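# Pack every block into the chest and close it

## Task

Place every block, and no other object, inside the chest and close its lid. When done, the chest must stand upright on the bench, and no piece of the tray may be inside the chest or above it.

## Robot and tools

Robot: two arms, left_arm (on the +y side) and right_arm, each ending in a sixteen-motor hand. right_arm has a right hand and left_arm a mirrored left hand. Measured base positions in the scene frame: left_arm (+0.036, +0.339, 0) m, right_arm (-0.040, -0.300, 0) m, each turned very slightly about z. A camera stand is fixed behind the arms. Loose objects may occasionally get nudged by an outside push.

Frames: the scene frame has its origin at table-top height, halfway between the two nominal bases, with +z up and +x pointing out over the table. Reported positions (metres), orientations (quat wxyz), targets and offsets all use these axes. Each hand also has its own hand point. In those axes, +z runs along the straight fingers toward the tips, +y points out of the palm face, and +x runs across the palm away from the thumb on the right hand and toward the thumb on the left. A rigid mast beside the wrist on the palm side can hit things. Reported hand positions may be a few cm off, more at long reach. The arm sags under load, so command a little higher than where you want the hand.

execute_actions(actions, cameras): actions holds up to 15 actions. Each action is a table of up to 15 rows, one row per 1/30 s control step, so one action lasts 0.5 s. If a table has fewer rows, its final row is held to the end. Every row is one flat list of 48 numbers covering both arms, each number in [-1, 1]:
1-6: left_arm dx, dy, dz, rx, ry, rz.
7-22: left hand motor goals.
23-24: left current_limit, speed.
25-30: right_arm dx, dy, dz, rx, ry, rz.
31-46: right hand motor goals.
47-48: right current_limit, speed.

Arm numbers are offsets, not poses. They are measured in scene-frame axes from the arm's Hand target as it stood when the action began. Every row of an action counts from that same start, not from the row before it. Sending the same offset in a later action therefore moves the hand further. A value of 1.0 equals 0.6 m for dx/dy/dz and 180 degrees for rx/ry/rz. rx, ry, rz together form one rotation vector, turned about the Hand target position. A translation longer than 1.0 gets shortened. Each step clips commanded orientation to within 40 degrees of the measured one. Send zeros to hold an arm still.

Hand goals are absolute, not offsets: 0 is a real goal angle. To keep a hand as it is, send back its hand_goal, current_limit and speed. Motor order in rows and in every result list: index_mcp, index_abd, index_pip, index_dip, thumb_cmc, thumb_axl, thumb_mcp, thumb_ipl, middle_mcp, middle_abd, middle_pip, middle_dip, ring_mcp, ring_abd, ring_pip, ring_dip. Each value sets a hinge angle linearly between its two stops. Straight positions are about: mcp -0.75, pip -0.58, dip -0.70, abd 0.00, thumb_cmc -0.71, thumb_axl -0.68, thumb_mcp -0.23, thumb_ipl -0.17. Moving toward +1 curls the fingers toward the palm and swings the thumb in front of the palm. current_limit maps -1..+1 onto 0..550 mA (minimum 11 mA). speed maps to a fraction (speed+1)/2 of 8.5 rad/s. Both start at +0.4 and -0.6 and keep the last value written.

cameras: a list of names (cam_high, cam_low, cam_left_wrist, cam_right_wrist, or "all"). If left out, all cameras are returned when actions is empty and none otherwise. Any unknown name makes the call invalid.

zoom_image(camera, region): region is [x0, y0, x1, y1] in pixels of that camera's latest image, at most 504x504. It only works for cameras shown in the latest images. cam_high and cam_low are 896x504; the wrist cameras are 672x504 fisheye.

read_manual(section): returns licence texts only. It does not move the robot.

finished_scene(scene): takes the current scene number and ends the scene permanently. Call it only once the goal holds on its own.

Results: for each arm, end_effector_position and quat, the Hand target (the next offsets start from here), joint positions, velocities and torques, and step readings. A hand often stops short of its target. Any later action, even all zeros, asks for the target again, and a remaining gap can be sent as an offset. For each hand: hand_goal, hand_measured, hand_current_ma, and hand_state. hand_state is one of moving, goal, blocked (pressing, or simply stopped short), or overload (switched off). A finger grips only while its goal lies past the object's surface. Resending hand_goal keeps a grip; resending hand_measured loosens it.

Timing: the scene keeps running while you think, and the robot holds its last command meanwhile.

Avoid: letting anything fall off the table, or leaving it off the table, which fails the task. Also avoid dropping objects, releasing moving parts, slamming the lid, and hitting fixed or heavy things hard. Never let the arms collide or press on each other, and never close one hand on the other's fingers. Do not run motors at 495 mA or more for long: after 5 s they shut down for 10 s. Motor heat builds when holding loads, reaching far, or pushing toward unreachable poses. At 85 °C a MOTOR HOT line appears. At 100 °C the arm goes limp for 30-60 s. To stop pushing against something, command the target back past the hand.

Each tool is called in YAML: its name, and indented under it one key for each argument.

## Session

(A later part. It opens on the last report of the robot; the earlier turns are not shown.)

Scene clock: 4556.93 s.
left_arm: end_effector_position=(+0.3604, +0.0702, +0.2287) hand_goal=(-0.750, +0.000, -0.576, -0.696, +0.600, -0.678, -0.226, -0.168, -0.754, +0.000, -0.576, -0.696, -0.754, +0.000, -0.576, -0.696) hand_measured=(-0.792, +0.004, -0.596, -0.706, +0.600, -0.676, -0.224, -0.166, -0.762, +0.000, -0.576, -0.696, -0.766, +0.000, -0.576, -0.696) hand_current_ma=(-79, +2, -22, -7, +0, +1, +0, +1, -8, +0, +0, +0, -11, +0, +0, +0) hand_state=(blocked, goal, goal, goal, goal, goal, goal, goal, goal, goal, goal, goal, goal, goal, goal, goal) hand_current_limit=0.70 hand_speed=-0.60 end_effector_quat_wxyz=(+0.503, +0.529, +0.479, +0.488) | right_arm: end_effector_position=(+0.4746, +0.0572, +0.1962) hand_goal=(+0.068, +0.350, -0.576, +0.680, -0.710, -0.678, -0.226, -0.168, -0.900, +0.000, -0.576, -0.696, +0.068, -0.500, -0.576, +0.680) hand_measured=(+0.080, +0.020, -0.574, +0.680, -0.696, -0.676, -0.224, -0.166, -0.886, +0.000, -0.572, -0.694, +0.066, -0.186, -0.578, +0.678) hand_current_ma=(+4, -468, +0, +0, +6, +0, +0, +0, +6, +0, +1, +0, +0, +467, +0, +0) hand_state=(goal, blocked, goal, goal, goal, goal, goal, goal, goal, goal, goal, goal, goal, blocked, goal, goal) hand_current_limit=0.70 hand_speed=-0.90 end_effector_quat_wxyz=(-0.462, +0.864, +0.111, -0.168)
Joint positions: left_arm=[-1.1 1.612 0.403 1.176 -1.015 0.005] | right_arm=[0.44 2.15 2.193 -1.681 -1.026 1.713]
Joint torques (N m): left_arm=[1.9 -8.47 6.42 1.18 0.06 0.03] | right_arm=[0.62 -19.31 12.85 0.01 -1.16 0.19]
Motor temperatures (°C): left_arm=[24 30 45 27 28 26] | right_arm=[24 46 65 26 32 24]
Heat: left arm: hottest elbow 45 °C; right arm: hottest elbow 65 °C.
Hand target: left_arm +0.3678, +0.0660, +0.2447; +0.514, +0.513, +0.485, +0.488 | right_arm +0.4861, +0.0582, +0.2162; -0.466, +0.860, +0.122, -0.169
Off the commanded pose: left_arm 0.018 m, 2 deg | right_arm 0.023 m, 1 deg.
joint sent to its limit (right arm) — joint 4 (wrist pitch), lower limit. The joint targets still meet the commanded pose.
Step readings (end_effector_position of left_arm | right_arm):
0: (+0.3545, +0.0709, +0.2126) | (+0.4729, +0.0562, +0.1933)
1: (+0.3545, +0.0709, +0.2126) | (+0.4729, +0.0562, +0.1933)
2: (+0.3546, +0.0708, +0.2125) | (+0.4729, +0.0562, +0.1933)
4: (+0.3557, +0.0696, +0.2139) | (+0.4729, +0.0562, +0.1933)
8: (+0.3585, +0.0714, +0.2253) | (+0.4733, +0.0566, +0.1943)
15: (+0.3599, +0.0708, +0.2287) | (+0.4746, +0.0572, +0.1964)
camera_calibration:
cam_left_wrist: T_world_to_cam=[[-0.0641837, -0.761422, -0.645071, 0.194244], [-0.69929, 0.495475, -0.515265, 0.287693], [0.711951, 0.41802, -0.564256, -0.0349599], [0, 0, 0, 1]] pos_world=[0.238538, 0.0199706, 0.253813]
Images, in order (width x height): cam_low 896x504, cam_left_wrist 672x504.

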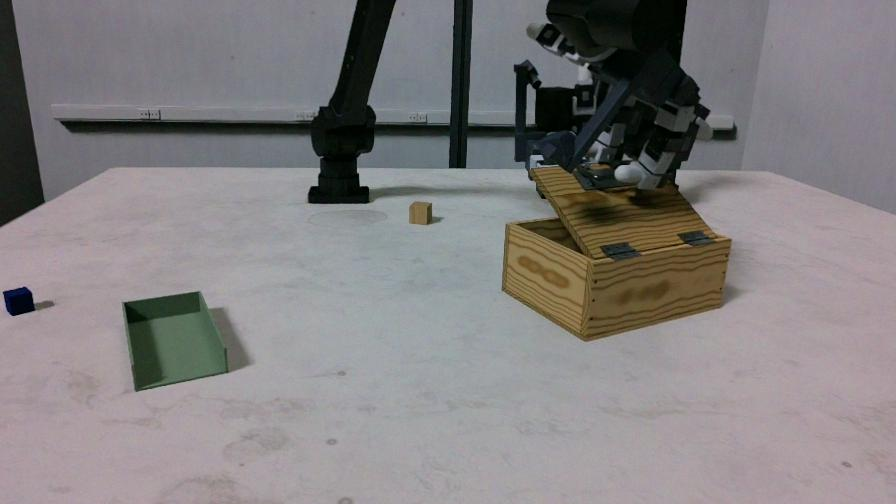

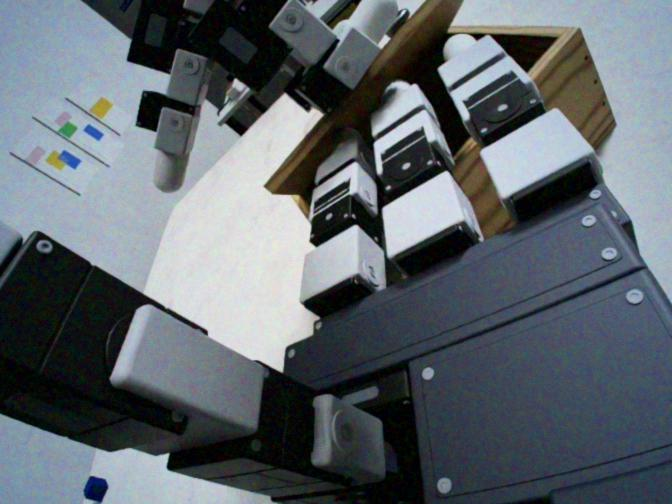

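execute_actions:
  actions:
    - [[0,0,0,0,0,0,-0.75,0,-0.576,-0.696,0.6,-0.678,-0.226,-0.168,-0.754,0,-0.576,-0.696,-0.754,0,-0.576,-0.696,0.7,-0.6,0,0,0,0,0,0,0.068,-0.15,-0.576,0.68,-0.71,-0.678,-0.226,-0.168,-0.9,0,-0.576,-0.696,0.068,0.15,-0.576,0.68,0.4,-0.85]]
  cameras: ["cam_low", "cam_left_wrist","cam_high","cam_right_wrist"]

zoom_image:
  camera: "cam_left_wrist"
  region: [220, 0, 620, 260]

zoom_image:
  camera: "cam_low"
  region: [480, 90, 760, 300]

Scene clock: 4577.60 s.
left_arm: end_effector_position=(+0.3605, +0.0700, +0.2282) hand_goal=(-0.750, +0.000, -0.576, -0.696, +0.600, -0.678, -0.226, -0.168, -0.754, +0.000, -0.576, -0.696, -0.754, +0.000, -0.576, -0.696) hand_measured=(-0.792, +0.006, -0.596, -0.706, +0.600, -0.676, -0.224, -0.166, -0.762, +0.000, -0.576, -0.696, -0.766, +0.000, -0.576, -0.696) hand_current_ma=(-81, +3, -23, -8, +0, +1, +0, +1, -8, +0, +0, +0, -11, +0, +0, +0) hand_state=(blocked, goal, goal, goal, goal, goal, goal, goal, goal, goal, goal, goal, goal, goal, goal, goal) hand_current_limit=0.70 hand_speed=-0.60 end_effector_quat_wxyz=(+0.502, +0.530, +0.479, +0.488) | right_arm: end_effector_position=(+0.4744, +0.0575, +0.1965) hand_goal=(+0.068, -0.150, -0.576, +0.680, -0.710, -0.678, -0.226, -0.168, -0.900, +0.000, -0.576, -0.696, +0.068, +0.150, -0.576, +0.680) hand_measured=(+0.072, -0.142, -0.574, +0.680, -0.696, -0.676, -0.224, -0.166, -0.886, +0.000, -0.572, -0.694, +0.066, +0.148, -0.578, +0.678) hand_current_ma=(+1, +1, +0, +0, +6, +0, +0, +0, +6, +0, +1, +0, +0, +0, +0, +0) hand_state=(goal, goal, goal, goal, goal, goal, goal, goal, goal, goal, goal, goal, goal, goal, goal, goal) hand_current_limit=0.40 hand_speed=-0.85 end_effector_quat_wxyz=(-0.463, +0.863, +0.111, -0.169)
Joint positions: left_arm=[-1.1 1.612 0.403 1.172 -1.015 0.005] | right_arm=[0.44 2.15 2.193 -1.681 -1.028 1.714]
Joint torques (N m): left_arm=[1.9 -8.7 6.42 1.31 0.04 0] | right_arm=[0.67 -19.25 12.85 0.02 -1.08 0.19]
Motor temperatures (°C): left_arm=[24 30 46 27 28 26] | right_arm=[24 47 64 26 32 24]
Heat: left arm: hottest elbow 46 °C; right arm: hottest elbow 64 °C.
Hand target: left_arm +0.3678, +0.0660, +0.2447; +0.514, +0.513, +0.485, +0.488 | right_arm +0.4861, +0.0583, +0.2162; -0.466, +0.860, +0.122, -0.169
Off the commanded pose: left_arm 0.018 m, 3 deg | right_arm 0.023 m, 1 deg.
joint sent to its limit (right arm) — joint 4 (wrist pitch), lower limit. The joint targets still meet the commanded pose.
Step readings (end_effector_position of left_arm | right_arm):
0: (+0.3604, +0.0702, +0.2287) | (+0.4746, +0.0572, +0.1962)
1: (+0.3604, +0.0702, +0.2287) | (+0.4746, +0.0572, +0.1962)
2: (+0.3604, +0.0702, +0.2287) | (+0.4746, +0.0572, +0.1962)
4: (+0.3604, +0.0702, +0.2287) | (+0.4746, +0.0572, +0.1962)
8: (+0.3604, +0.0702, +0.2287) | (+0.4746, +0.0572, +0.1962)
15: (+0.3605, +0.0700, +0.2283) | (+0.4744, +0.0575, +0.1965)
camera_calibration:
cam_left_wrist: T_world_to_cam=[[-0.0652761, -0.759478, -0.64725, 0.194474], [-0.700142, 0.497031, -0.512603, 0.287323], [0.711014, 0.419706, -0.564187, -0.0349853], [0, 0, 0, 1]] pos_world=[0.238736, 0.0195738, 0.253418]
cam_right_wrist: T_world_to_cam=[[-0.717311, -0.597773, -0.357955, 0.483101], [-0.0945901, -0.425444, 0.900028, -0.156243], [-0.690302, 0.679459, 0.248632, 0.358482], [0, 0, 0, 1]] pos_world=[0.579215, -0.0212616, 0.224421]

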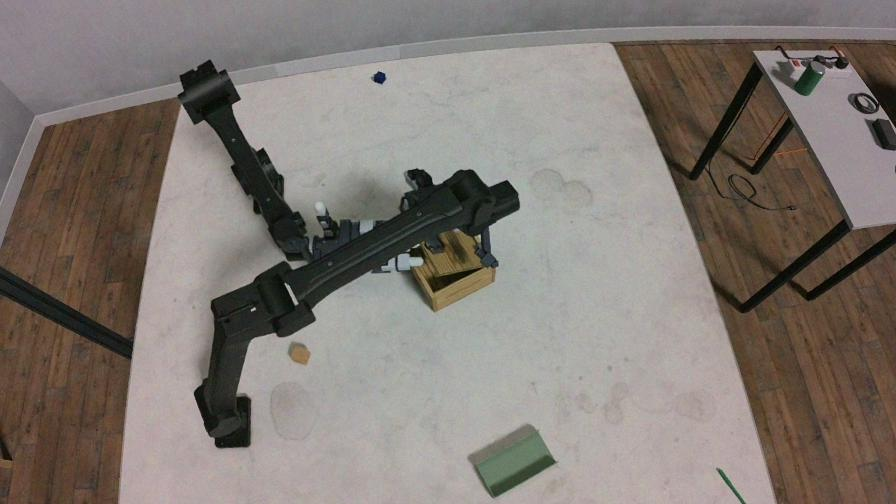

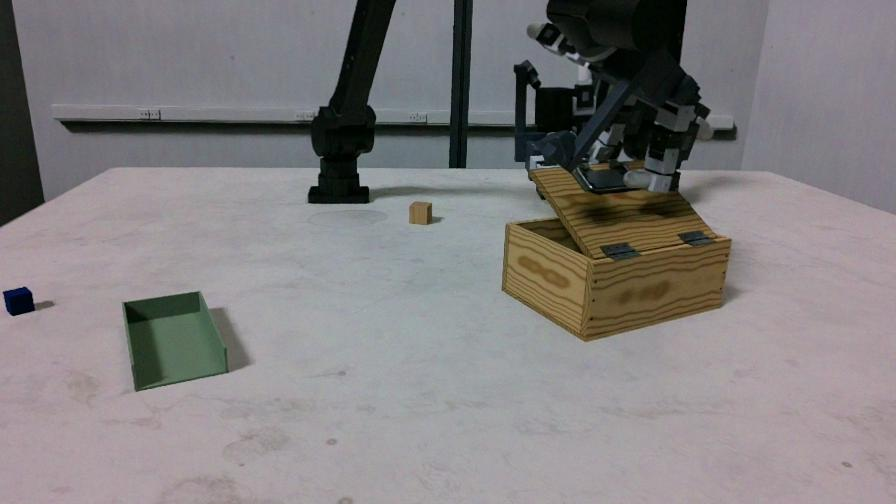

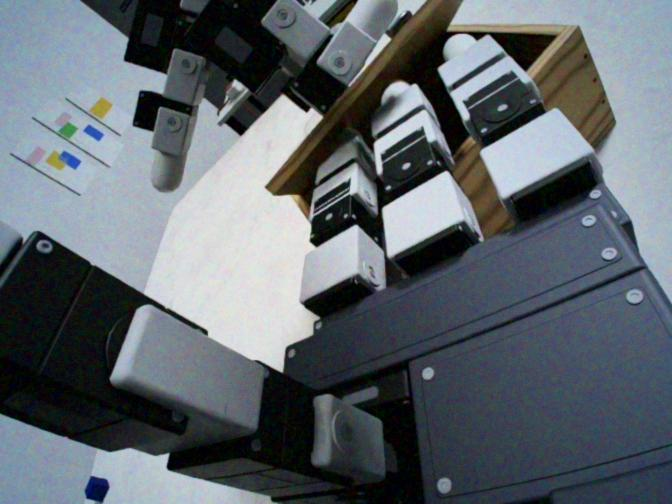

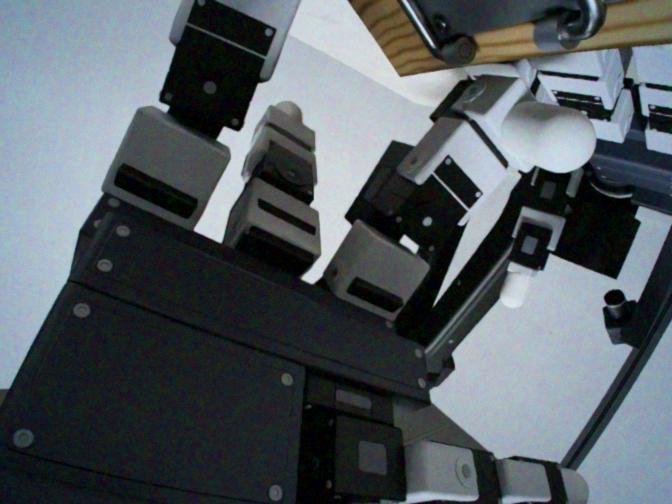

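Scaled by 1.260 from the camera's 672x504 image, which has a finer 960x720 frame.

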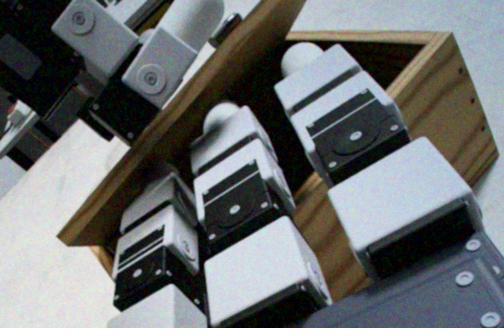

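Scaled by 1.800.

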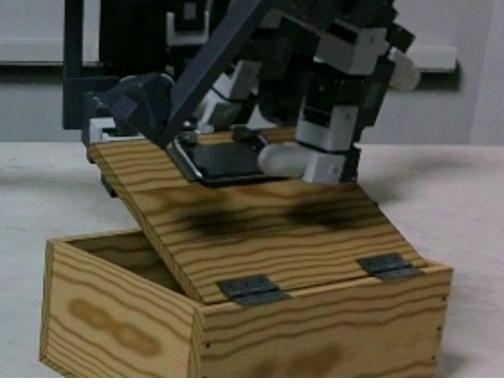

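execute_actions:
  actions:
    - [[0,0,0,0,0,0,-0.75,0,-0.576,-0.696,0.6,-0.678,-0.226,-0.168,-0.754,0,-0.576,-0.696,-0.754,0,-0.576,-0.696,0.7,-0.6,-0.005,-0.005,0.03,0,0,0,0.068,-0.15,-0.576,0.68,-0.71,-0.678,-0.226,-0.168,-0.9,0,-0.576,-0.696,0.068,0.15,-0.576,0.68,0.4,-0.85],[0,0,0,0,0,0,-0.75,0,-0.576,-0.696,0.6,-0.678,-0.226,-0.168,-0.754,0,-0.576,-0.696,-0.754,0,-0.576,-0.696,0.7,-0.6,-0.01,-0.01,0.08,0,0,0,0.068,-0.15,-0.576,0.68,-0.71,-0.678,-0.226,-0.168,-0.9,0,-0.576,-0.696,0.068,0.15,-0.576,0.68,0.4,-0.85]]
    - [[0,0,0,0,0,0,-0.75,0,-0.576,-0.696,0.6,-0.678,-0.226,-0.168,-0.754,0,-0.576,-0.696,-0.754,0,-0.576,-0.696,0.7,-0.6,-0.01,-0.03,0.12,0,0,0,0.068,-0.15,-0.576,0.68,-0.71,-0.678,-0.226,-0.168,-0.9,0,-0.576,-0.696,0.068,0.15,-0.576,0.68,0.4,-0.85]]
    - [[0,0,0,0,0,0,-0.75,0,-0.576,-0.696,0.6,-0.678,-0.226,-0.168,-0.754,0,-0.576,-0.696,-0.754,0,-0.576,-0.696,0.7,-0.6,0.03,-0.13,0.06,0,0,0,0.068,-0.15,-0.576,0.68,-0.71,-0.678,-0.226,-0.168,-0.9,0,-0.576,-0.696,0.068,0.15,-0.576,0.68,0.4,-0.85]]
  cameras: ["cam_low","cam_high"]

Scene clock: 4601.37 s.
left_arm: end_effector_position=(+0.3605, +0.0700, +0.2282) hand_goal=(-0.750, +0.000, -0.576, -0.696, +0.600, -0.678, -0.226, -0.168, -0.754, +0.000, -0.576, -0.696, -0.754, +0.000, -0.576, -0.696) hand_measured=(-0.792, +0.006, -0.596, -0.706, +0.600, -0.676, -0.224, -0.166, -0.762, +0.000, -0.576, -0.696, -0.766, +0.000, -0.576, -0.696) hand_current_ma=(-81, +3, -23, -8, +0, +1, +0, +1, -8, +0, +0, +0, -11, +0, +0, +0) hand_state=(blocked, goal, goal, goal, goal, goal, goal, goal, goal, goal, goal, goal, goal, goal, goal, goal) hand_current_limit=0.70 hand_speed=-0.60 end_effector_quat_wxyz=(+0.502, +0.530, +0.479, +0.488) | right_arm: end_effector_position=(+0.4973, -0.0474, +0.3612) hand_goal=(+0.068, -0.150, -0.576, +0.680, -0.710, -0.678, -0.226, -0.168, -0.900, +0.000, -0.576, -0.696, +0.068, +0.150, -0.576, +0.680) hand_measured=(+0.070, -0.144, -0.574, +0.680, -0.696, -0.676, -0.224, -0.166, -0.886, +0.000, -0.572, -0.694, +0.068, +0.148, -0.578, +0.678) hand_current_ma=(+0, +1, +0, +0, +6, +0, +0, +0, +6, +0, +1, +0, +0, +0, +0, +0) hand_state=(goal, goal, goal, goal, goal, goal, goal, goal, goal, goal, goal, goal, goal, goal, goal, goal) hand_current_limit=0.40 hand_speed=-0.85 end_effector_quat_wxyz=(-0.506, +0.861, +0.040, -0.035)
Joint positions: left_arm=[-1.1 1.612 0.403 1.172 -1.015 0.005] | right_arm=[0.252 1.922 2.265 -1.681 -1.049 1.862]
Joint torques (N m): left_arm=[1.67 -8.7 6.43 1.26 0.05 0.02] | right_arm=[2.14 -17.55 8.72 0.46 -1.08 -0.01]
Motor temperatures (°C): left_arm=[24 30 46 27 28 26] | right_arm=[24 48 64 26 31 24]
Heat: left arm: hottest elbow 46 °C; right arm: hottest elbow 64 °C.
Hand target: left_arm +0.3678, +0.0660, +0.2447; +0.514, +0.513, +0.485, +0.488 | right_arm +0.4921, -0.0437, +0.3723; -0.466, +0.860, +0.122, -0.169
Off the commanded pose: left_arm 0.018 m, 3 deg | right_arm 0.013 m, 19 deg.
joint sent to its limit (right arm) — joint 4 (wrist pitch), lower limit. The joint targets are off in orientation, not in position.
Step readings (end_effector_position of left_arm | right_arm):
0: (+0.3605, +0.0700, +0.2282) | (+0.4744, +0.0575, +0.1965)
1: (+0.3605, +0.0700, +0.2282) | (+0.4744, +0.0575, +0.1965)
2: (+0.3605, +0.0700, +0.2282) | (+0.4743, +0.0575, +0.1966)
4: (+0.3605, +0.0700, +0.2282) | (+0.4735, +0.0574, +0.1975)
8: (+0.3605, +0.0700, +0.2282) | (+0.4712, +0.0565, +0.2044)
15: (+0.3605, +0.0700, +0.2282) | (+0.4698, +0.0558, +0.2278)
16: (+0.3605, +0.0700, +0.2282) | (+0.4697, +0.0558, +0.2305)
17: (+0.3605, +0.0700, +0.2282) | (+0.4695, +0.0553, +0.2338)
19: (+0.3605, +0.0700, +0.2282) | (+0.4677, +0.0533, +0.2419)
23: (+0.3605, +0.0700, +0.2282) | (+0.4665, +0.0457, +0.2689)
30: (+0.3605, +0.0700, +0.2282) | (+0.4676, +0.0355, +0.3162)
31: (+0.3605, +0.0700, +0.2282) | (+0.4678, +0.0349, +0.3188)
32: (+0.3605, +0.0700, +0.2282) | (+0.4686, +0.0326, +0.3214)
34: (+0.3605, +0.0700, +0.2282) | (+0.4715, +0.0260, +0.3253)
38: (+0.3605, +0.0700, +0.2282) | (+0.4864, -0.0073, +0.3377)
45: (+0.3605, +0.0700, +0.2282) | (+0.5010, -0.0541, +0.3593)
Images, in order (width x height): cam_high 896x504, cam_low 896x504.

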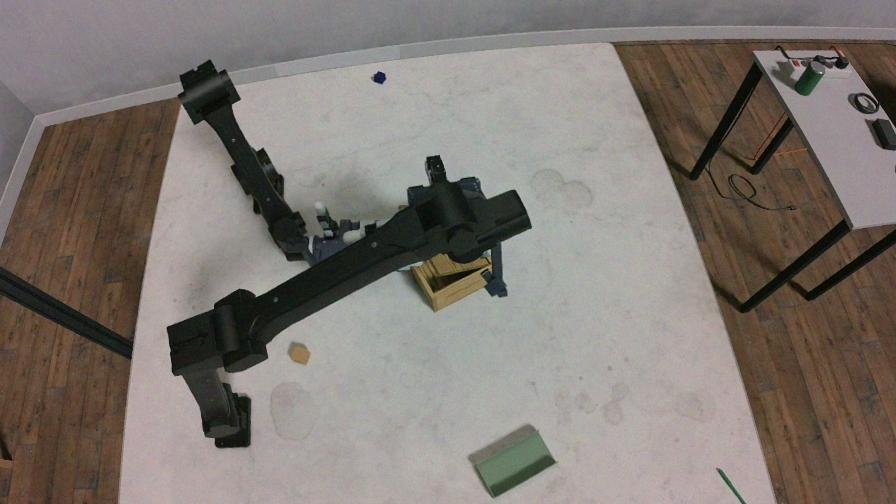

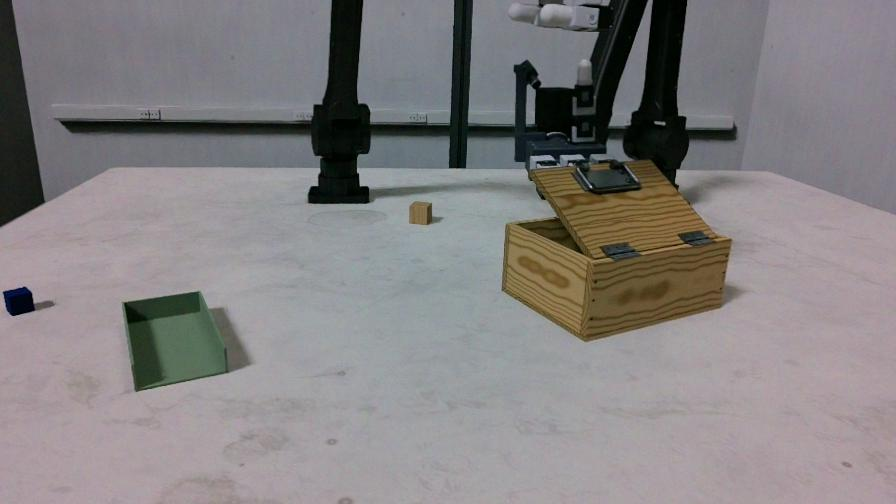

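execute_actions:
  actions:
    - [[0,0,0,0,0,0,-0.75,0,-0.576,-0.696,0.6,-0.678,-0.226,-0.168,-0.754,0,-0.576,-0.696,-0.754,0,-0.576,-0.696,0.7,-0.6,-0.05,-0.2,0.02,0,0,0,0.068,-0.1,-0.576,0.68,-0.71,-0.678,-0.226,-0.168,-0.9,0,-0.576,-0.696,0.068,0.1,-0.576,0.68,0.4,-0.85]]
    - [[0.009,0.004,0.012,0,0,0,-0.75,0,-0.576,-0.696,0.6,-0.678,-0.226,-0.168,-0.754,0,-0.576,-0.696,-0.754,0,-0.576,-0.696,0.7,-0.6,-0.05,-0.15,0.02,0,0,0,0.068,-0.1,-0.576,0.68,-0.71,-0.678,-0.226,-0.168,-0.9,0,-0.576,-0.696,0.068,0.1,-0.576,0.68,0.4,-0.85],[0.018,0.008,0.024,0,0,0,-0.75,0,-0.576,-0.696,0.6,-0.678,-0.226,-0.168,-0.754,0,-0.576,-0.696,-0.754,0,-0.576,-0.696,0.7,-0.6,-0.05,-0.15,0.02,0,0,0,0.068,-0.1,-0.576,0.68,-0.71,-0.678,-0.226,-0.168,-0.9,0,-0.576,-0.696,0.068,0.1,-0.576,0.68,0.4,-0.85],[0.028,0.012,0.037,0,0,0,-0.75,0,-0.576,-0.696,0.6,-0.678,-0.226,-0.168,-0.754,0,-0.576,-0.696,-0.754,0,-0.576,-0.696,0.7,-0.6,-0.05,-0.15,0.02,0,0,0,0.068,-0.1,-0.576,0.68,-0.71,-0.678,-0.226,-0.168,-0.9,0,-0.576,-0.696,0.068,0.1,-0.576,0.68,0.4,-0.85]]
  cameras: ["cam_low","cam_left_wrist"]

Scene clock: 4648.00 s.
left_arm: end_effector_position=(+0.3764, +0.0769, +0.2489) hand_goal=(-0.750, +0.000, -0.576, -0.696, +0.600, -0.678, -0.226, -0.168, -0.754, +0.000, -0.576, -0.696, -0.754, +0.000, -0.576, -0.696) hand_measured=(-0.792, +0.018, -0.596, -0.706, +0.600, -0.676, -0.224, -0.166, -0.762, +0.000, -0.576, -0.696, -0.766, +0.000, -0.576, -0.696) hand_current_ma=(-81, +16, -23, -8, +0, +1, +0, +1, -8, +0, +0, +0, -11, +0, +0, +0) hand_state=(blocked, goal, goal, goal, goal, goal, goal, goal, goal, goal, goal, goal, goal, goal, goal, goal) hand_current_limit=0.70 hand_speed=-0.60 end_effector_quat_wxyz=(+0.502, +0.530, +0.479, +0.487) | right_arm: end_effector_position=(+0.4356, -0.2580, +0.3895) hand_goal=(+0.068, -0.100, -0.576, +0.680, -0.710, -0.678, -0.226, -0.168, -0.900, +0.000, -0.576, -0.696, +0.068, +0.100, -0.576, +0.680) hand_measured=(+0.068, -0.102, -0.574, +0.680, -0.696, -0.676, -0.224, -0.166, -0.886, +0.000, -0.572, -0.694, +0.068, +0.102, -0.578, +0.678) hand_current_ma=(+0, +0, +0, +0, +6, +0, +0, +0, +6, +0, +1, +0, +0, +0, +0, +0) hand_state=(goal, goal, goal, goal, goal, goal, goal, goal, goal, goal, goal, goal, goal, goal, goal, goal) hand_current_limit=0.40 hand_speed=-0.85 end_effector_quat_wxyz=(-0.462, +0.880, -0.031, +0.104)
Joint positions: left_arm=[-1.046 1.525 0.415 1.073 -0.959 0.005] | right_arm=[-0.11 1.552 1.873 -1.681 -0.971 1.64]
Joint torques (N m): left_arm=[1.79 -7.94 7.41 1.28 0.01 0] | right_arm=[2.32 -12.1 8.53 0.47 -0.87 -0.1]
Motor temperatures (°C): left_arm=[24 30 46 27 27 26] | right_arm=[24 49 58 26 31 24]
Heat: left arm: hottest elbow 46 °C; right arm: hottest elbow 58 °C.
Hand target: left_arm +0.3846, +0.0732, +0.2670; +0.514, +0.513, +0.485, +0.487 | right_arm +0.4320, -0.2537, +0.3963; -0.466, +0.860, +0.123, -0.169
Off the commanded pose: left_arm 0.020 m, 3 deg | right_arm 0.009 m, 36 deg.
joint sent to its limit (right arm) — joint 4 (wrist pitch), lower limit. The joint targets are off in orientation, not in position.
Step readings (end_effector_position of left_arm | right_arm):
0: (+0.3605, +0.0700, +0.2282) | (+0.4973, -0.0474, +0.3612)
1: (+0.3605, +0.0700, +0.2282) | (+0.4971, -0.0476, +0.3606)
2: (+0.3605, +0.0700, +0.2282) | (+0.4949, -0.0497, +0.3592)
4: (+0.3605, +0.0700, +0.2282) | (+0.4848, -0.0618, +0.3526)
8: (+0.3605, +0.0700, +0.2282) | (+0.4766, -0.1109, +0.3508)
15: (+0.3605, +0.0700, +0.2282) | (+0.4701, -0.1720, +0.3757)
16: (+0.3605, +0.0699, +0.2282) | (+0.4680, -0.1725, +0.3788)
17: (+0.3607, +0.0695, +0.2282) | (+0.4648, -0.1736, +0.3801)
19: (+0.3629, +0.0685, +0.2288) | (+0.4539, -0.1803, +0.3785)
23: (+0.3702, +0.0738, +0.2393) | (+0.4418, -0.2188, +0.3795)
30: (+0.3760, +0.0778, +0.2505) | (+0.4356, -0.2584, +0.3910)
camera_calibration:
cam_left_wrist: T_world_to_cam=[[-0.0675133, -0.760257, -0.646105, 0.214834], [-0.700155, 0.497451, -0.512178, 0.305447], [0.710792, 0.417794, -0.565882, -0.0368244], [0, 0, 0, 1]] pos_world=[0.254539, 0.0267687, 0.27441]
Images, in order (width x height): cam_low 896x504, cam_left_wrist 672x504.

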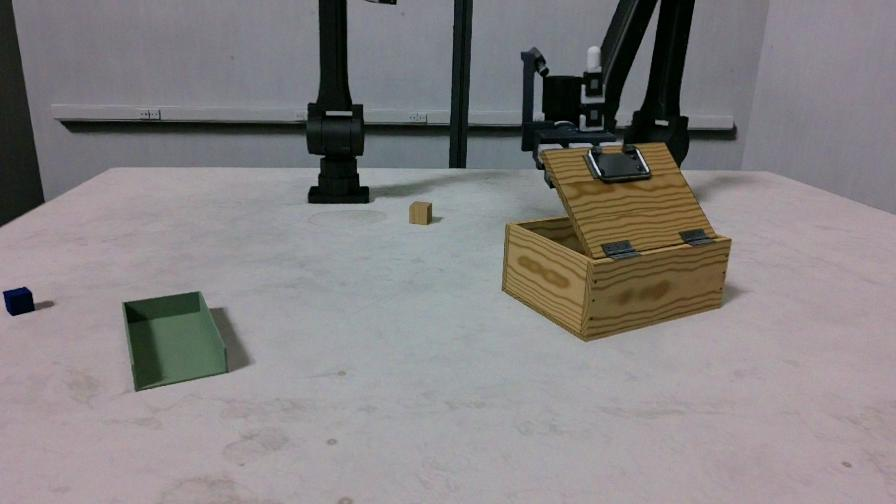

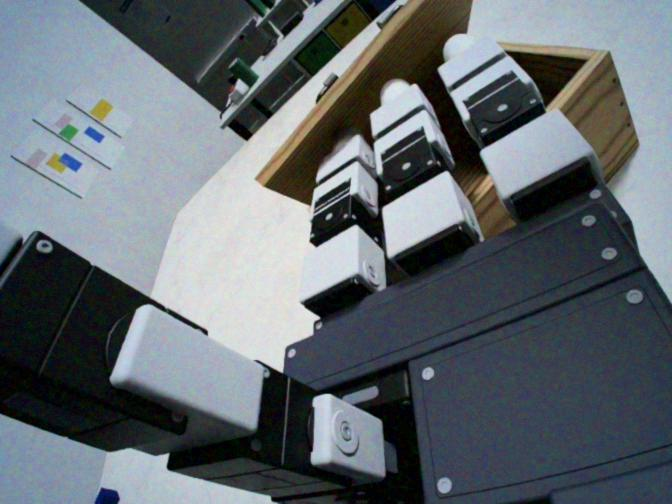

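execute_actions:
  actions:
    - [[0.01,0.004,0.01,0,0,0,-0.75,0,-0.576,-0.696,0.6,-0.678,-0.226,-0.168,-0.754,0,-0.576,-0.696,-0.754,0,-0.576,-0.696,0.7,-0.6,0,0,0,0,0,0,0.068,-0.1,-0.576,0.68,-0.71,-0.678,-0.226,-0.168,-0.9,0,-0.576,-0.696,0.068,0.1,-0.576,0.68,0.4,-0.85],[0.02,0.008,0.018,0,0,0,-0.75,0,-0.576,-0.696,0.6,-0.678,-0.226,-0.168,-0.754,0,-0.576,-0.696,-0.754,0,-0.576,-0.696,0.7,-0.6,0,0,0,0,0,0,0.068,-0.1,-0.576,0.68,-0.71,-0.678,-0.226,-0.168,-0.9,0,-0.576,-0.696,0.068,0.1,-0.576,0.68,0.4,-0.85],[0.04,0.017,0.033,0,0,0,-0.75,0,-0.576,-0.696,0.6,-0.678,-0.226,-0.168,-0.754,0,-0.576,-0.696,-0.754,0,-0.576,-0.696,0.7,-0.6,0,0,0,0,0,0,0.068,-0.1,-0.576,0.68,-0.71,-0.678,-0.226,-0.168,-0.9,0,-0.576,-0.696,0.068,0.1,-0.576,0.68,0.4,-0.85]]
  cameras: ["cam_low","cam_left_wrist"]

Scene clock: 4669.03 s.
left_arm: end_effector_position=(+0.4000, +0.0876, +0.2676) hand_goal=(-0.750, +0.000, -0.576, -0.696, +0.600, -0.678, -0.226, -0.168, -0.754, +0.000, -0.576, -0.696, -0.754, +0.000, -0.576, -0.696) hand_measured=(-0.786, +0.014, -0.590, -0.702, +0.600, -0.676, -0.224, -0.166, -0.762, +0.000, -0.576, -0.696, -0.766, +0.000, -0.576, -0.696) hand_current_ma=(-61, +12, -14, -5, +0, +1, +0, +1, -8, +0, +0, +0, -11, +0, +0, +0) hand_state=(blocked, goal, goal, goal, goal, goal, goal, goal, goal, goal, goal, goal, goal, goal, goal, goal) hand_current_limit=0.70 hand_speed=-0.60 end_effector_quat_wxyz=(+0.501, +0.529, +0.481, +0.487) | right_arm: end_effector_position=(+0.4363, -0.2592, +0.3884) hand_goal=(+0.068, -0.100, -0.576, +0.680, -0.710, -0.678, -0.226, -0.168, -0.900, +0.000, -0.576, -0.696, +0.068, +0.100, -0.576, +0.680) hand_measured=(+0.068, -0.102, -0.574, +0.680, -0.696, -0.676, -0.224, -0.166, -0.886, +0.000, -0.572, -0.694, +0.068, +0.102, -0.578, +0.678) hand_current_ma=(+0, +0, +0, +0, +6, +0, +0, +0, +6, +0, +1, +0, +0, +0, +0, +0) hand_state=(goal, goal, goal, goal, goal, goal, goal, goal, goal, goal, goal, goal, goal, goal, goal, goal) hand_current_limit=0.40 hand_speed=-0.85 end_effector_quat_wxyz=(-0.456, +0.883, -0.027, +0.105)
Joint positions: left_arm=[-0.967 1.459 0.438 0.986 -0.884 0.005] | right_arm=[-0.108 1.552 1.873 -1.681 -0.959 1.63]
Joint torques (N m): left_arm=[1.67 -7.82 8.24 1.22 0.1 0] | right_arm=[2.55 -12.22 8.51 0.47 -0.85 -0.11]
Motor temperatures (°C): left_arm=[24 32 48 27 27 26] | right_arm=[24 47 57 26 31 24]
Heat: left arm: hottest elbow 48 °C; right arm: hottest elbow 57 °C.
Hand target: left_arm +0.4086, +0.0835, +0.2867; +0.514, +0.513, +0.485, +0.488 | right_arm +0.4320, -0.2538, +0.3964; -0.466, +0.860, +0.122, -0.169
Off the commanded pose: left_arm 0.021 m, 2 deg | right_arm 0.011 m, 36 deg.
joint sent to its limit (right arm) — joint 4 (wrist pitch), lower limit. The joint targets are off in orientation, not in position.
Step readings (end_effector_position of left_arm | right_arm):
0: (+0.3764, +0.0769, +0.2489) | (+0.4356, -0.2580, +0.3895)
1: (+0.3764, +0.0769, +0.2489) | (+0.4356, -0.2580, +0.3894)
2: (+0.3766, +0.0764, +0.2487) | (+0.4356, -0.2582, +0.3893)
4: (+0.3792, +0.0752, +0.2487) | (+0.4357, -0.2588, +0.3890)
8: (+0.3902, +0.0817, +0.2570) | (+0.4359, -0.2589, +0.3887)
15: (+0.3997, +0.0882, +0.2689) | (+0.4361, -0.2593, +0.3884)
camera_calibration:
cam_left_wrist: T_world_to_cam=[[-0.0658749, -0.762071, -0.644134, 0.235577], [-0.702764, 0.493705, -0.512228, 0.327583], [0.708367, 0.418931, -0.568078, -0.0460153], [0, 0, 0, 1]] pos_world=[0.278327, 0.037074, 0.2934]
Images, in order (width x height): cam_low 896x504, cam_left_wrist 672x504.

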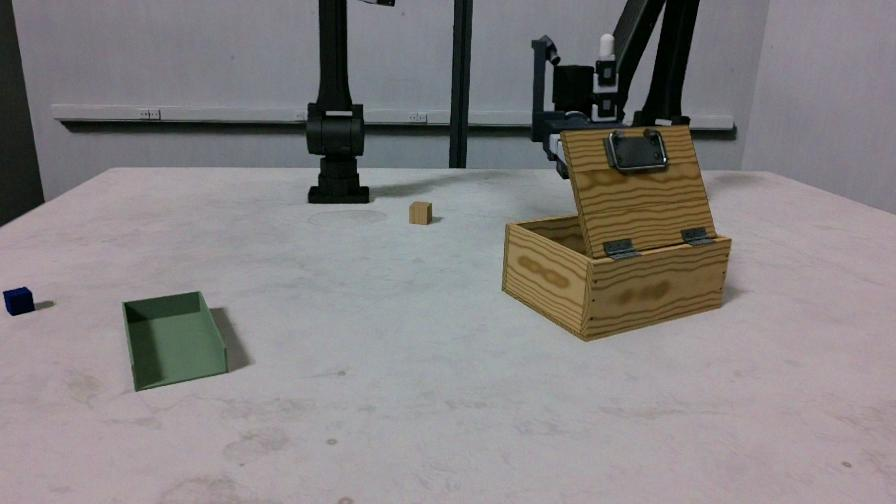

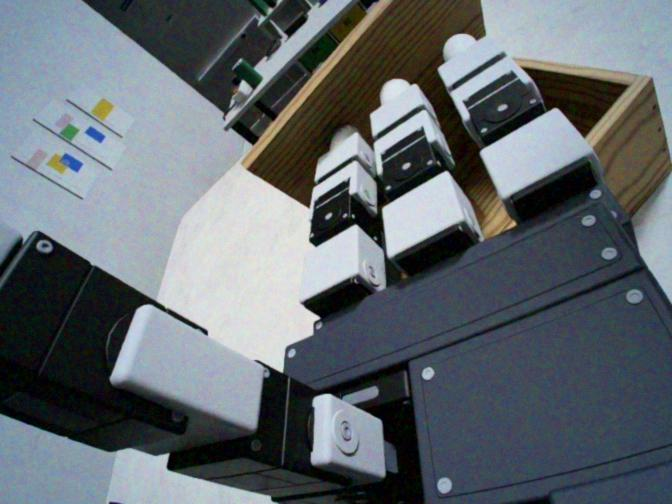

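execute_actions:
  actions:
    - [[0.011,0.005,0.004,0,0,0,-0.75,0,-0.576,-0.696,0.6,-0.678,-0.226,-0.168,-0.754,0,-0.576,-0.696,-0.754,0,-0.576,-0.696,0.7,-0.6,0,0,0,0,0,0,0.068,-0.1,-0.576,0.68,-0.71,-0.678,-0.226,-0.168,-0.9,0,-0.576,-0.696,0.068,0.1,-0.576,0.68,0.4,-0.85],[0.022,0.009,0.008,0,0,0,-0.75,0,-0.576,-0.696,0.6,-0.678,-0.226,-0.168,-0.754,0,-0.576,-0.696,-0.754,0,-0.576,-0.696,0.7,-0.6,0,0,0,0,0,0,0.068,-0.1,-0.576,0.68,-0.71,-0.678,-0.226,-0.168,-0.9,0,-0.576,-0.696,0.068,0.1,-0.576,0.68,0.4,-0.85],[0.043,0.018,0.014,0,0,0,-0.75,0,-0.576,-0.696,0.6,-0.678,-0.226,-0.168,-0.754,0,-0.576,-0.696,-0.754,0,-0.576,-0.696,0.7,-0.6,0,0,0,0,0,0,0.068,-0.1,-0.576,0.68,-0.71,-0.678,-0.226,-0.168,-0.9,0,-0.576,-0.696,0.068,0.1,-0.576,0.68,0.4,-0.85]]
  cameras: ["cam_low","cam_left_wrist"]

Scene clock: 4689.57 s.
left_arm: end_effector_position=(+0.4251, +0.0975, +0.2735) hand_goal=(-0.750, +0.000, -0.576, -0.696, +0.600, -0.678, -0.226, -0.168, -0.754, +0.000, -0.576, -0.696, -0.754, +0.000, -0.576, -0.696) hand_measured=(-0.778, +0.014, -0.586, -0.700, +0.600, -0.676, -0.224, -0.166, -0.762, +0.000, -0.576, -0.696, -0.766, +0.000, -0.576, -0.696) hand_current_ma=(-41, +12, -8, -2, +0, +1, +0, +1, -8, +0, +0, +0, -11, +0, +0, +0) hand_state=(blocked, goal, goal, goal, goal, goal, goal, goal, goal, goal, goal, goal, goal, goal, goal, goal) hand_current_limit=0.70 hand_speed=-0.60 end_effector_quat_wxyz=(+0.500, +0.531, +0.482, +0.486) | right_arm: end_effector_position=(+0.4363, -0.2593, +0.3883) hand_goal=(+0.068, -0.100, -0.576, +0.680, -0.710, -0.678, -0.226, -0.168, -0.900, +0.000, -0.576, -0.696, +0.068, +0.100, -0.576, +0.680) hand_measured=(+0.068, -0.102, -0.574, +0.680, -0.696, -0.676, -0.224, -0.166, -0.886, +0.000, -0.572, -0.694, +0.068, +0.102, -0.578, +0.678) hand_current_ma=(+0, +0, +0, +0, +6, +0, +0, +0, +6, +0, +1, +0, +0, +0, +0, +0) hand_state=(goal, goal, goal, goal, goal, goal, goal, goal, goal, goal, goal, goal, goal, goal, goal, goal) hand_current_limit=0.40 hand_speed=-0.85 end_effector_quat_wxyz=(-0.456, +0.883, -0.027, +0.106)
Joint positions: left_arm=[-0.888 1.451 0.463 0.949 -0.804 0.005] | right_arm=[-0.108 1.552 1.873 -1.681 -0.958 1.629]
Joint torques (N m): left_arm=[1.73 -8.18 8.69 1.26 0.1 -0.04] | right_arm=[2.43 -12.28 8.54 0.47 -0.86 -0.11]
Motor temperatures (°C): left_arm=[24 32 48 27 27 26] | right_arm=[24 46 56 26 30 24]
Heat: left arm: hottest elbow 48 °C; right arm: hottest elbow 56 °C.
Hand target: left_arm +0.4345, +0.0942, +0.2951; +0.514, +0.513, +0.485, +0.487 | right_arm +0.4320, -0.2537, +0.3963; -0.466, +0.860, +0.123, -0.169
Off the commanded pose: left_arm 0.024 m, 3 deg | right_arm 0.011 m, 36 deg.
joint sent to its limit (right arm) — joint 4 (wrist pitch), lower limit. The joint targets are off in orientation, not in position.
Step readings (end_effector_position of left_arm | right_arm):
0: (+0.4000, +0.0875, +0.2676) | (+0.4363, -0.2592, +0.3884)
1: (+0.4000, +0.0875, +0.2676) | (+0.4363, -0.2592, +0.3884)
2: (+0.4002, +0.0869, +0.2675) | (+0.4363, -0.2593, +0.3883)
4: (+0.4030, +0.0857, +0.2669) | (+0.4363, -0.2593, +0.3883)
8: (+0.4163, +0.0916, +0.2697) | (+0.4363, -0.2594, +0.3883)
15: (+0.4250, +0.0977, +0.2739) | (+0.4363, -0.2592, +0.3883)
camera_calibration:
cam_left_wrist: T_world_to_cam=[[-0.0691588, -0.761324, -0.644672, 0.250022], [-0.704984, 0.494522, -0.508375, 0.343156], [0.705843, 0.419325, -0.570922, -0.0627792], [0, 0, 0, 1]] pos_world=[0.303523, 0.0469745, 0.299792]
Images, in order (width x height): cam_low 896x504, cam_left_wrist 672x504.

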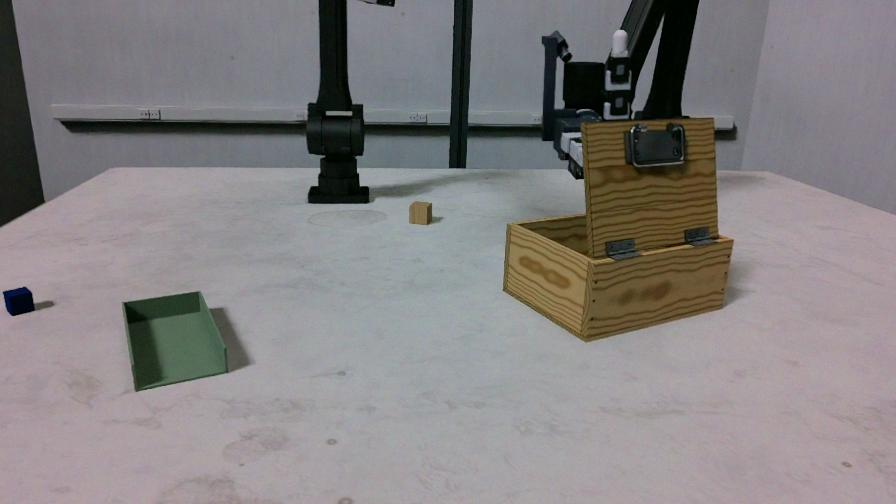

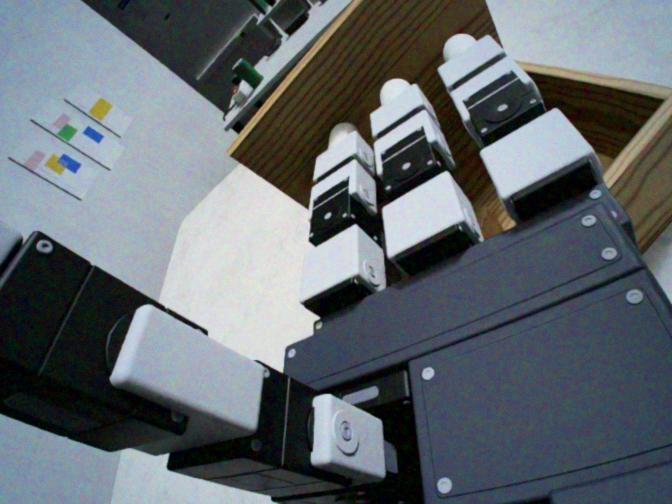

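execute_actions:
  actions:
    - [[0,0,0,0,0,0,-0.75,0,-0.576,-0.696,0.6,-0.678,-0.226,-0.168,-0.754,0,-0.576,-0.696,-0.754,0,-0.576,-0.696,0.7,-0.6,0.1,0,0,0.06,0.005,-0.003,-0.75,0,-0.576,-0.696,0.571,-0.678,-0.226,-0.168,-0.75,0,-0.576,-0.696,-0.75,0,-0.576,-0.696,0.4,-0.5]]
    - [[0,0,0,0,0,0,-0.75,0,-0.576,-0.696,0.6,-0.678,-0.226,-0.168,-0.754,0,-0.576,-0.696,-0.754,0,-0.576,-0.696,0.7,-0.6,0.15,0.05,0,0.06,0.005,-0.003,-0.75,0,-0.576,-0.696,0.571,-0.678,-0.226,-0.168,-0.75,0,-0.576,-0.696,-0.75,0,-0.576,-0.696,0.4,-0.5]]
    - [[0,0,0,0,0,0,-0.75,0,-0.576,-0.696,0.6,-0.678,-0.226,-0.168,-0.754,0,-0.576,-0.696,-0.754,0,-0.576,-0.696,0.7,-0.6,0.15,0.05,0,0.06,0.005,-0.003,-0.75,0,-0.576,-0.696,0.571,-0.678,-0.226,-0.168,-0.75,0,-0.576,-0.696,-0.75,0,-0.576,-0.696,0.4,-0.5]]
  cameras: ["cam_low","cam_high"]

Scene clock: 4791.60 s.
left_arm: end_effector_position=(+0.4251, +0.0975, +0.2735) hand_goal=(-0.750, +0.000, -0.576, -0.696, +0.600, -0.678, -0.226, -0.168, -0.754, +0.000, -0.576, -0.696, -0.754, +0.000, -0.576, -0.696) hand_measured=(-0.778, +0.014, -0.586, -0.700, +0.600, -0.676, -0.224, -0.166, -0.762, +0.000, -0.576, -0.696, -0.766, +0.000, -0.576, -0.696) hand_current_ma=(-41, +12, -8, -2, +0, +1, +0, +1, -8, +0, +0, +0, -11, +0, +0, +0) hand_state=(blocked, goal, goal, goal, goal, goal, goal, goal, goal, goal, goal, goal, goal, goal, goal, goal) hand_current_limit=0.70 hand_speed=-0.60 end_effector_quat_wxyz=(+0.500, +0.531, +0.482, +0.486) | right_arm: end_effector_position=(+0.6704, -0.1980, +0.3715) hand_goal=(-0.750, +0.000, -0.576, -0.696, +0.570, -0.678, -0.226, -0.168, -0.750, +0.000, -0.576, -0.696, -0.750, +0.000, -0.576, -0.696) hand_measured=(-0.730, -0.004, -0.574, -0.692, +0.568, -0.676, -0.224, -0.166, -0.736, +0.000, -0.572, -0.694, -0.734, +0.002, -0.574, -0.692) hand_current_ma=(+11, +0, +0, +0, +0, +0, +0, +0, +5, +0, +1, +0, +6, +0, +0, +0) hand_state=(goal, goal, goal, goal, goal, goal, goal, goal, goal, goal, goal, goal, goal, goal, goal, goal) hand_current_limit=0.40 hand_speed=-0.50 end_effector_quat_wxyz=(+0.706, -0.706, +0.021, -0.050)
Joint positions: left_arm=[-0.888 1.451 0.463 0.949 -0.804 0.005] | right_arm=[-0.098 2.348 2.804 -1.499 -1.573 2.058]
Joint torques (N m): left_arm=[1.61 -8.18 8.64 1.33 0.11 -0.02] | right_arm=[1.85 -21.83 12.34 1.29 -1.21 0.12]
Heat: left arm: hottest elbow 48 °C; right arm: hottest elbow 54 °C.
Hand target: left_arm +0.4344, +0.0942, +0.2952; +0.514, +0.513, +0.485, +0.487 | right_arm +0.6721, -0.1937, +0.3961; +0.692, -0.694, -0.142, +0.141
Off the commanded pose: left_arm 0.024 m, 3 deg | right_arm 0.025 m, 29 deg.
joint sent to its limit (right arm) — joint 5 (wrist yaw), lower limit. The joint targets are off in position and orientation.
Step readings (end_effector_position of left_arm | right_arm):
0: (+0.4251, +0.0975, +0.2735) | (+0.4363, -0.2593, +0.3883)
1: (+0.4251, +0.0975, +0.2735) | (+0.4364, -0.2588, +0.3885)
2: (+0.4251, +0.0975, +0.2735) | (+0.4372, -0.2549, +0.3897)
4: (+0.4251, +0.0975, +0.2735) | (+0.4435, -0.2466, +0.3949)
8: (+0.4251, +0.0975, +0.2735) | (+0.4672, -0.2409, +0.3928)
15: (+0.4251, +0.0975, +0.2735) | (+0.4871, -0.2498, +0.3629)
16: (+0.4251, +0.0975, +0.2735) | (+0.4883, -0.2498, +0.3618)
17: (+0.4251, +0.0975, +0.2735) | (+0.4929, -0.2466, +0.3654)
19: (+0.4251, +0.0975, +0.2735) | (+0.5117, -0.2392, +0.3805)
23: (+0.4251, +0.0975, +0.2735) | (+0.5492, -0.2314, +0.3948)
30: (+0.4251, +0.0975, +0.2735) | (+0.5794, -0.2300, +0.3674)
31: (+0.4251, +0.0975, +0.2735) | (+0.5814, -0.2297, +0.3645)
32: (+0.4251, +0.0975, +0.2735) | (+0.5864, -0.2265, +0.3663)
34: (+0.4251, +0.0975, +0.2735) | (+0.6036, -0.2204, +0.3773)
38: (+0.4251, +0.0975, +0.2735) | (+0.6376, -0.2118, +0.3831)
45: (+0.4251, +0.0975, +0.2735) | (+0.6699, -0.2006, +0.3656)
Images, in order (width x height): cam_high 896x504, cam_low 896x504.

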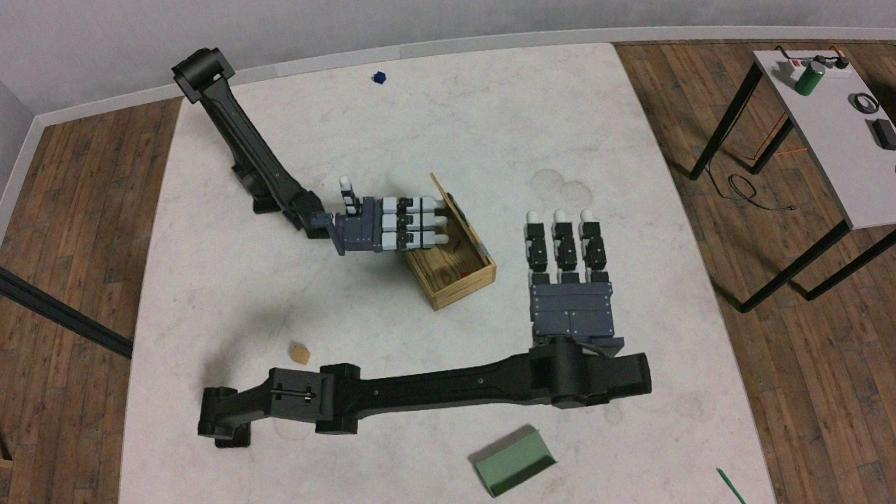

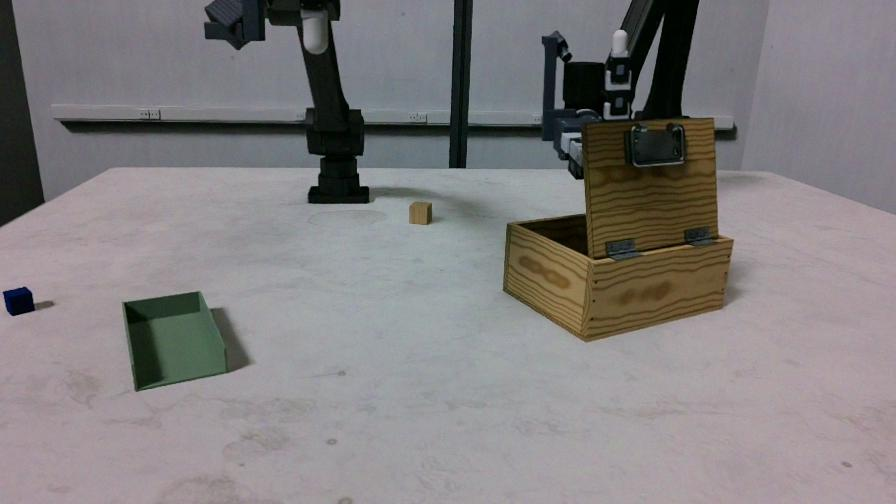

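zoom_image:
  camera: "cam_high"
  region: [370, 150, 520, 330]

Scaled by 2.800.

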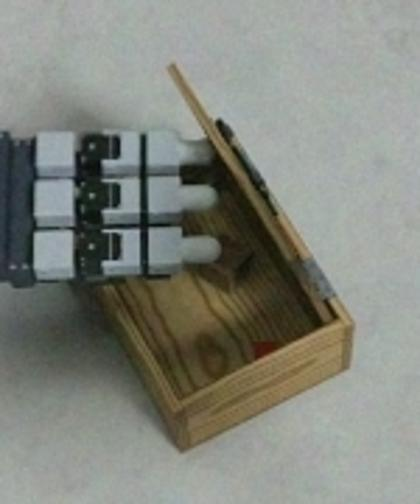

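zoom_image:
  camera: "cam_high"
  region: [430, 225, 500, 295]

Scaled by 7.200.

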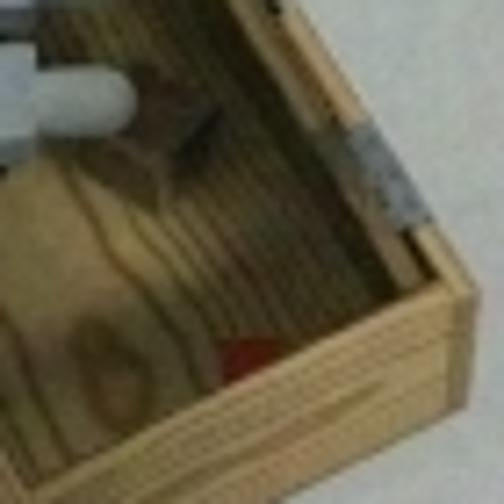

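execute_actions:
  actions:
    - [[0,0,0,0,0,0,-0.75,0,-0.576,-0.696,0.6,-0.678,-0.226,-0.168,-0.754,0,-0.576,-0.696,-0.754,0,-0.576,-0.696,0.7,-0.6,0.05,0.15,-0.05,0,0,0,-0.75,0,-0.576,-0.696,0.571,-0.678,-0.226,-0.168,-0.75,0,-0.576,-0.696,-0.75,0,-0.576,-0.696,0.4,-0.5]]
    - [[0,0,0,0,0,0,-0.75,0,-0.576,-0.696,0.6,-0.678,-0.226,-0.168,-0.754,0,-0.576,-0.696,-0.754,0,-0.576,-0.696,0.7,-0.6,0.01,0.15,-0.1,0,0,0,-0.75,0,-0.576,-0.696,0.571,-0.678,-0.226,-0.168,-0.75,0,-0.576,-0.696,-0.75,0,-0.576,-0.696,0.4,-0.5]]
    - [[0,0,0,0,0,0,-0.75,0,-0.576,-0.696,0.6,-0.678,-0.226,-0.168,-0.754,0,-0.576,-0.696,-0.754,0,-0.576,-0.696,0.7,-0.6,0,0.1,-0.1,0,0,0,-0.75,0,-0.576,-0.696,0.571,-0.678,-0.226,-0.168,-0.75,0,-0.576,-0.696,-0.75,0,-0.576,-0.696,0.4,-0.5]]
  cameras: ["cam_low","cam_high"]

Scene clock: 4854.10 s.
left_arm: end_effector_position=(+0.4251, +0.0975, +0.2735) hand_goal=(-0.750, +0.000, -0.576, -0.696, +0.600, -0.678, -0.226, -0.168, -0.754, +0.000, -0.576, -0.696, -0.754, +0.000, -0.576, -0.696) hand_measured=(-0.778, +0.014, -0.586, -0.700, +0.600, -0.676, -0.224, -0.166, -0.762, +0.000, -0.576, -0.696, -0.766, +0.000, -0.576, -0.696) hand_current_ma=(-41, +12, -8, -2, +0, +1, +0, +1, -8, +0, +0, +0, -11, +0, +0, +0) hand_state=(blocked, goal, goal, goal, goal, goal, goal, goal, goal, goal, goal, goal, goal, goal, goal, goal) hand_current_limit=0.70 hand_speed=-0.60 end_effector_quat_wxyz=(+0.500, +0.531, +0.482, +0.486) | right_arm: end_effector_position=(+0.7024, +0.0479, +0.2163) hand_goal=(-0.750, +0.000, -0.576, -0.696, +0.570, -0.678, -0.226, -0.168, -0.750, +0.000, -0.576, -0.696, -0.750, +0.000, -0.576, -0.696) hand_measured=(-0.730, -0.004, -0.574, -0.692, +0.568, -0.676, -0.224, -0.166, -0.736, +0.000, -0.572, -0.694, -0.734, +0.002, -0.574, -0.692) hand_current_ma=(+11, +0, +0, +0, +0, +0, +0, +0, +5, +0, +1, +0, +6, +0, +0, +0) hand_state=(goal, goal, goal, goal, goal, goal, goal, goal, goal, goal, goal, goal, goal, goal, goal, goal) hand_current_limit=0.40 hand_speed=-0.50 end_effector_quat_wxyz=(+0.701, -0.695, -0.157, -0.006)
Joint positions: left_arm=[-0.888 1.451 0.463 0.949 -0.804 0.005] | right_arm=[0.231 2.618 2.885 -1.101 -1.549 2.078]
Joint torques (N m): left_arm=[1.96 -8.23 8.61 1.36 0.11 0.01] | right_arm=[0.62 -25.23 12.64 1.52 -0.98 0.09]
Motor temperatures (°C): left_arm=[24 32 48 27 26 26] | right_arm=[24 52 59 26 31 24]
Heat: left arm: hottest elbow 48 °C; right arm: hottest elbow 59 °C.
Hand target: left_arm +0.4344, +0.0942, +0.2952; +0.514, +0.513, +0.485, +0.487 | right_arm +0.7080, +0.0461, +0.2462; +0.692, -0.693, -0.141, +0.141
Off the commanded pose: left_arm 0.024 m, 3 deg | right_arm 0.031 m, 17 deg.
elbow stopped short (right arm): the move would have taken joint 3 (elbow) straighter than the controller allows.
joint sent to its limit (right arm) — joint 6 (wrist roll), upper limit. The joint targets are off in orientation, not in position.
Step readings (end_effector_position of left_arm | right_arm):
0: (+0.4251, +0.0975, +0.2735) | (+0.6704, -0.1980, +0.3715)
1: (+0.4251, +0.0975, +0.2735) | (+0.6705, -0.1977, +0.3716)
2: (+0.4251, +0.0975, +0.2735) | (+0.6714, -0.1960, +0.3719)
4: (+0.4251, +0.0975, +0.2735) | (+0.6767, -0.1895, +0.3719)
8: (+0.4251, +0.0975, +0.2735) | (+0.6843, -0.1540, +0.3642)
15: (+0.4251, +0.0975, +0.2735) | (+0.6909, -0.0878, +0.3388)
16: (+0.4251, +0.0975, +0.2735) | (+0.6917, -0.0840, +0.3366)
17: (+0.4251, +0.0975, +0.2735) | (+0.6928, -0.0806, +0.3343)
19: (+0.4251, +0.0975, +0.2735) | (+0.6961, -0.0737, +0.3296)
23: (+0.4251, +0.0975, +0.2735) | (+0.7011, -0.0528, +0.3110)
30: (+0.4251, +0.0975, +0.2735) | (+0.7024, -0.0112, +0.2760)
31: (+0.4251, +0.0975, +0.2735) | (+0.7022, -0.0082, +0.2738)
32: (+0.4251, +0.0975, +0.2735) | (+0.7023, -0.0049, +0.2715)
34: (+0.4251, +0.0975, +0.2735) | (+0.7033, +0.0016, +0.2674)
38: (+0.4251, +0.0975, +0.2735) | (+0.7044, +0.0179, +0.2512)
45: (+0.4251, +0.0975, +0.2735) | (+0.7025, +0.0449, +0.2191)
Images, in order (width x height): cam_high 896x504, cam_low 896x504.

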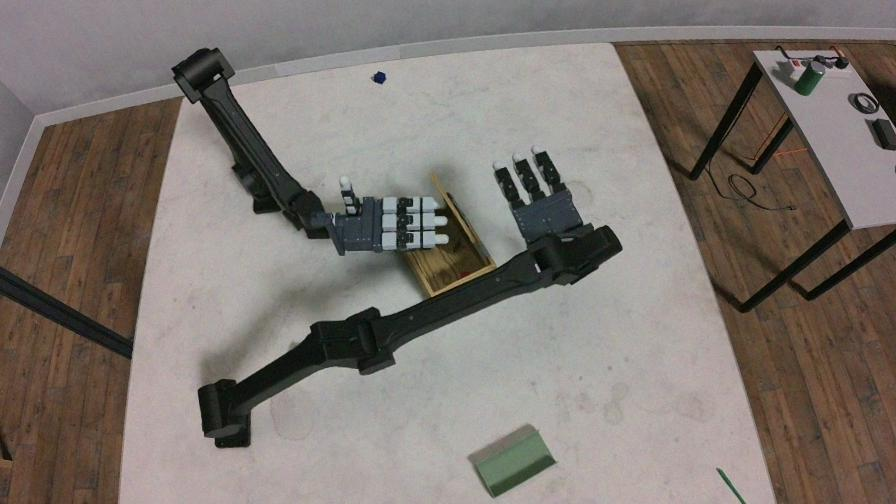

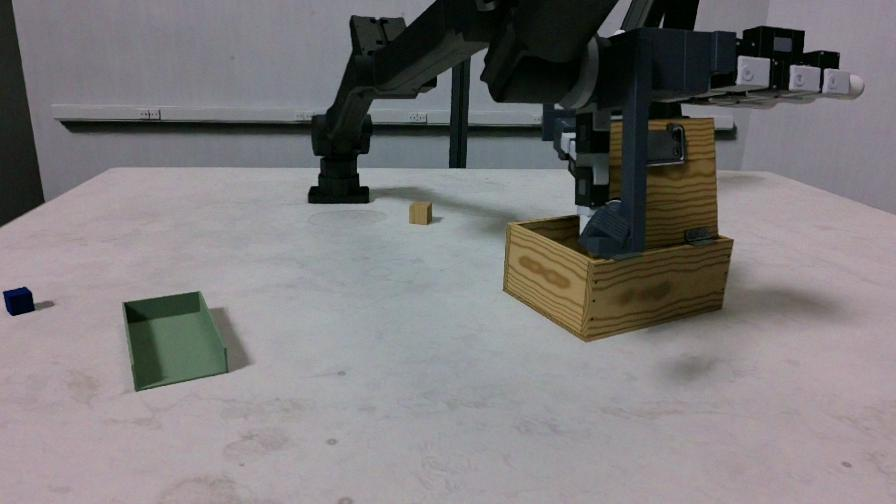

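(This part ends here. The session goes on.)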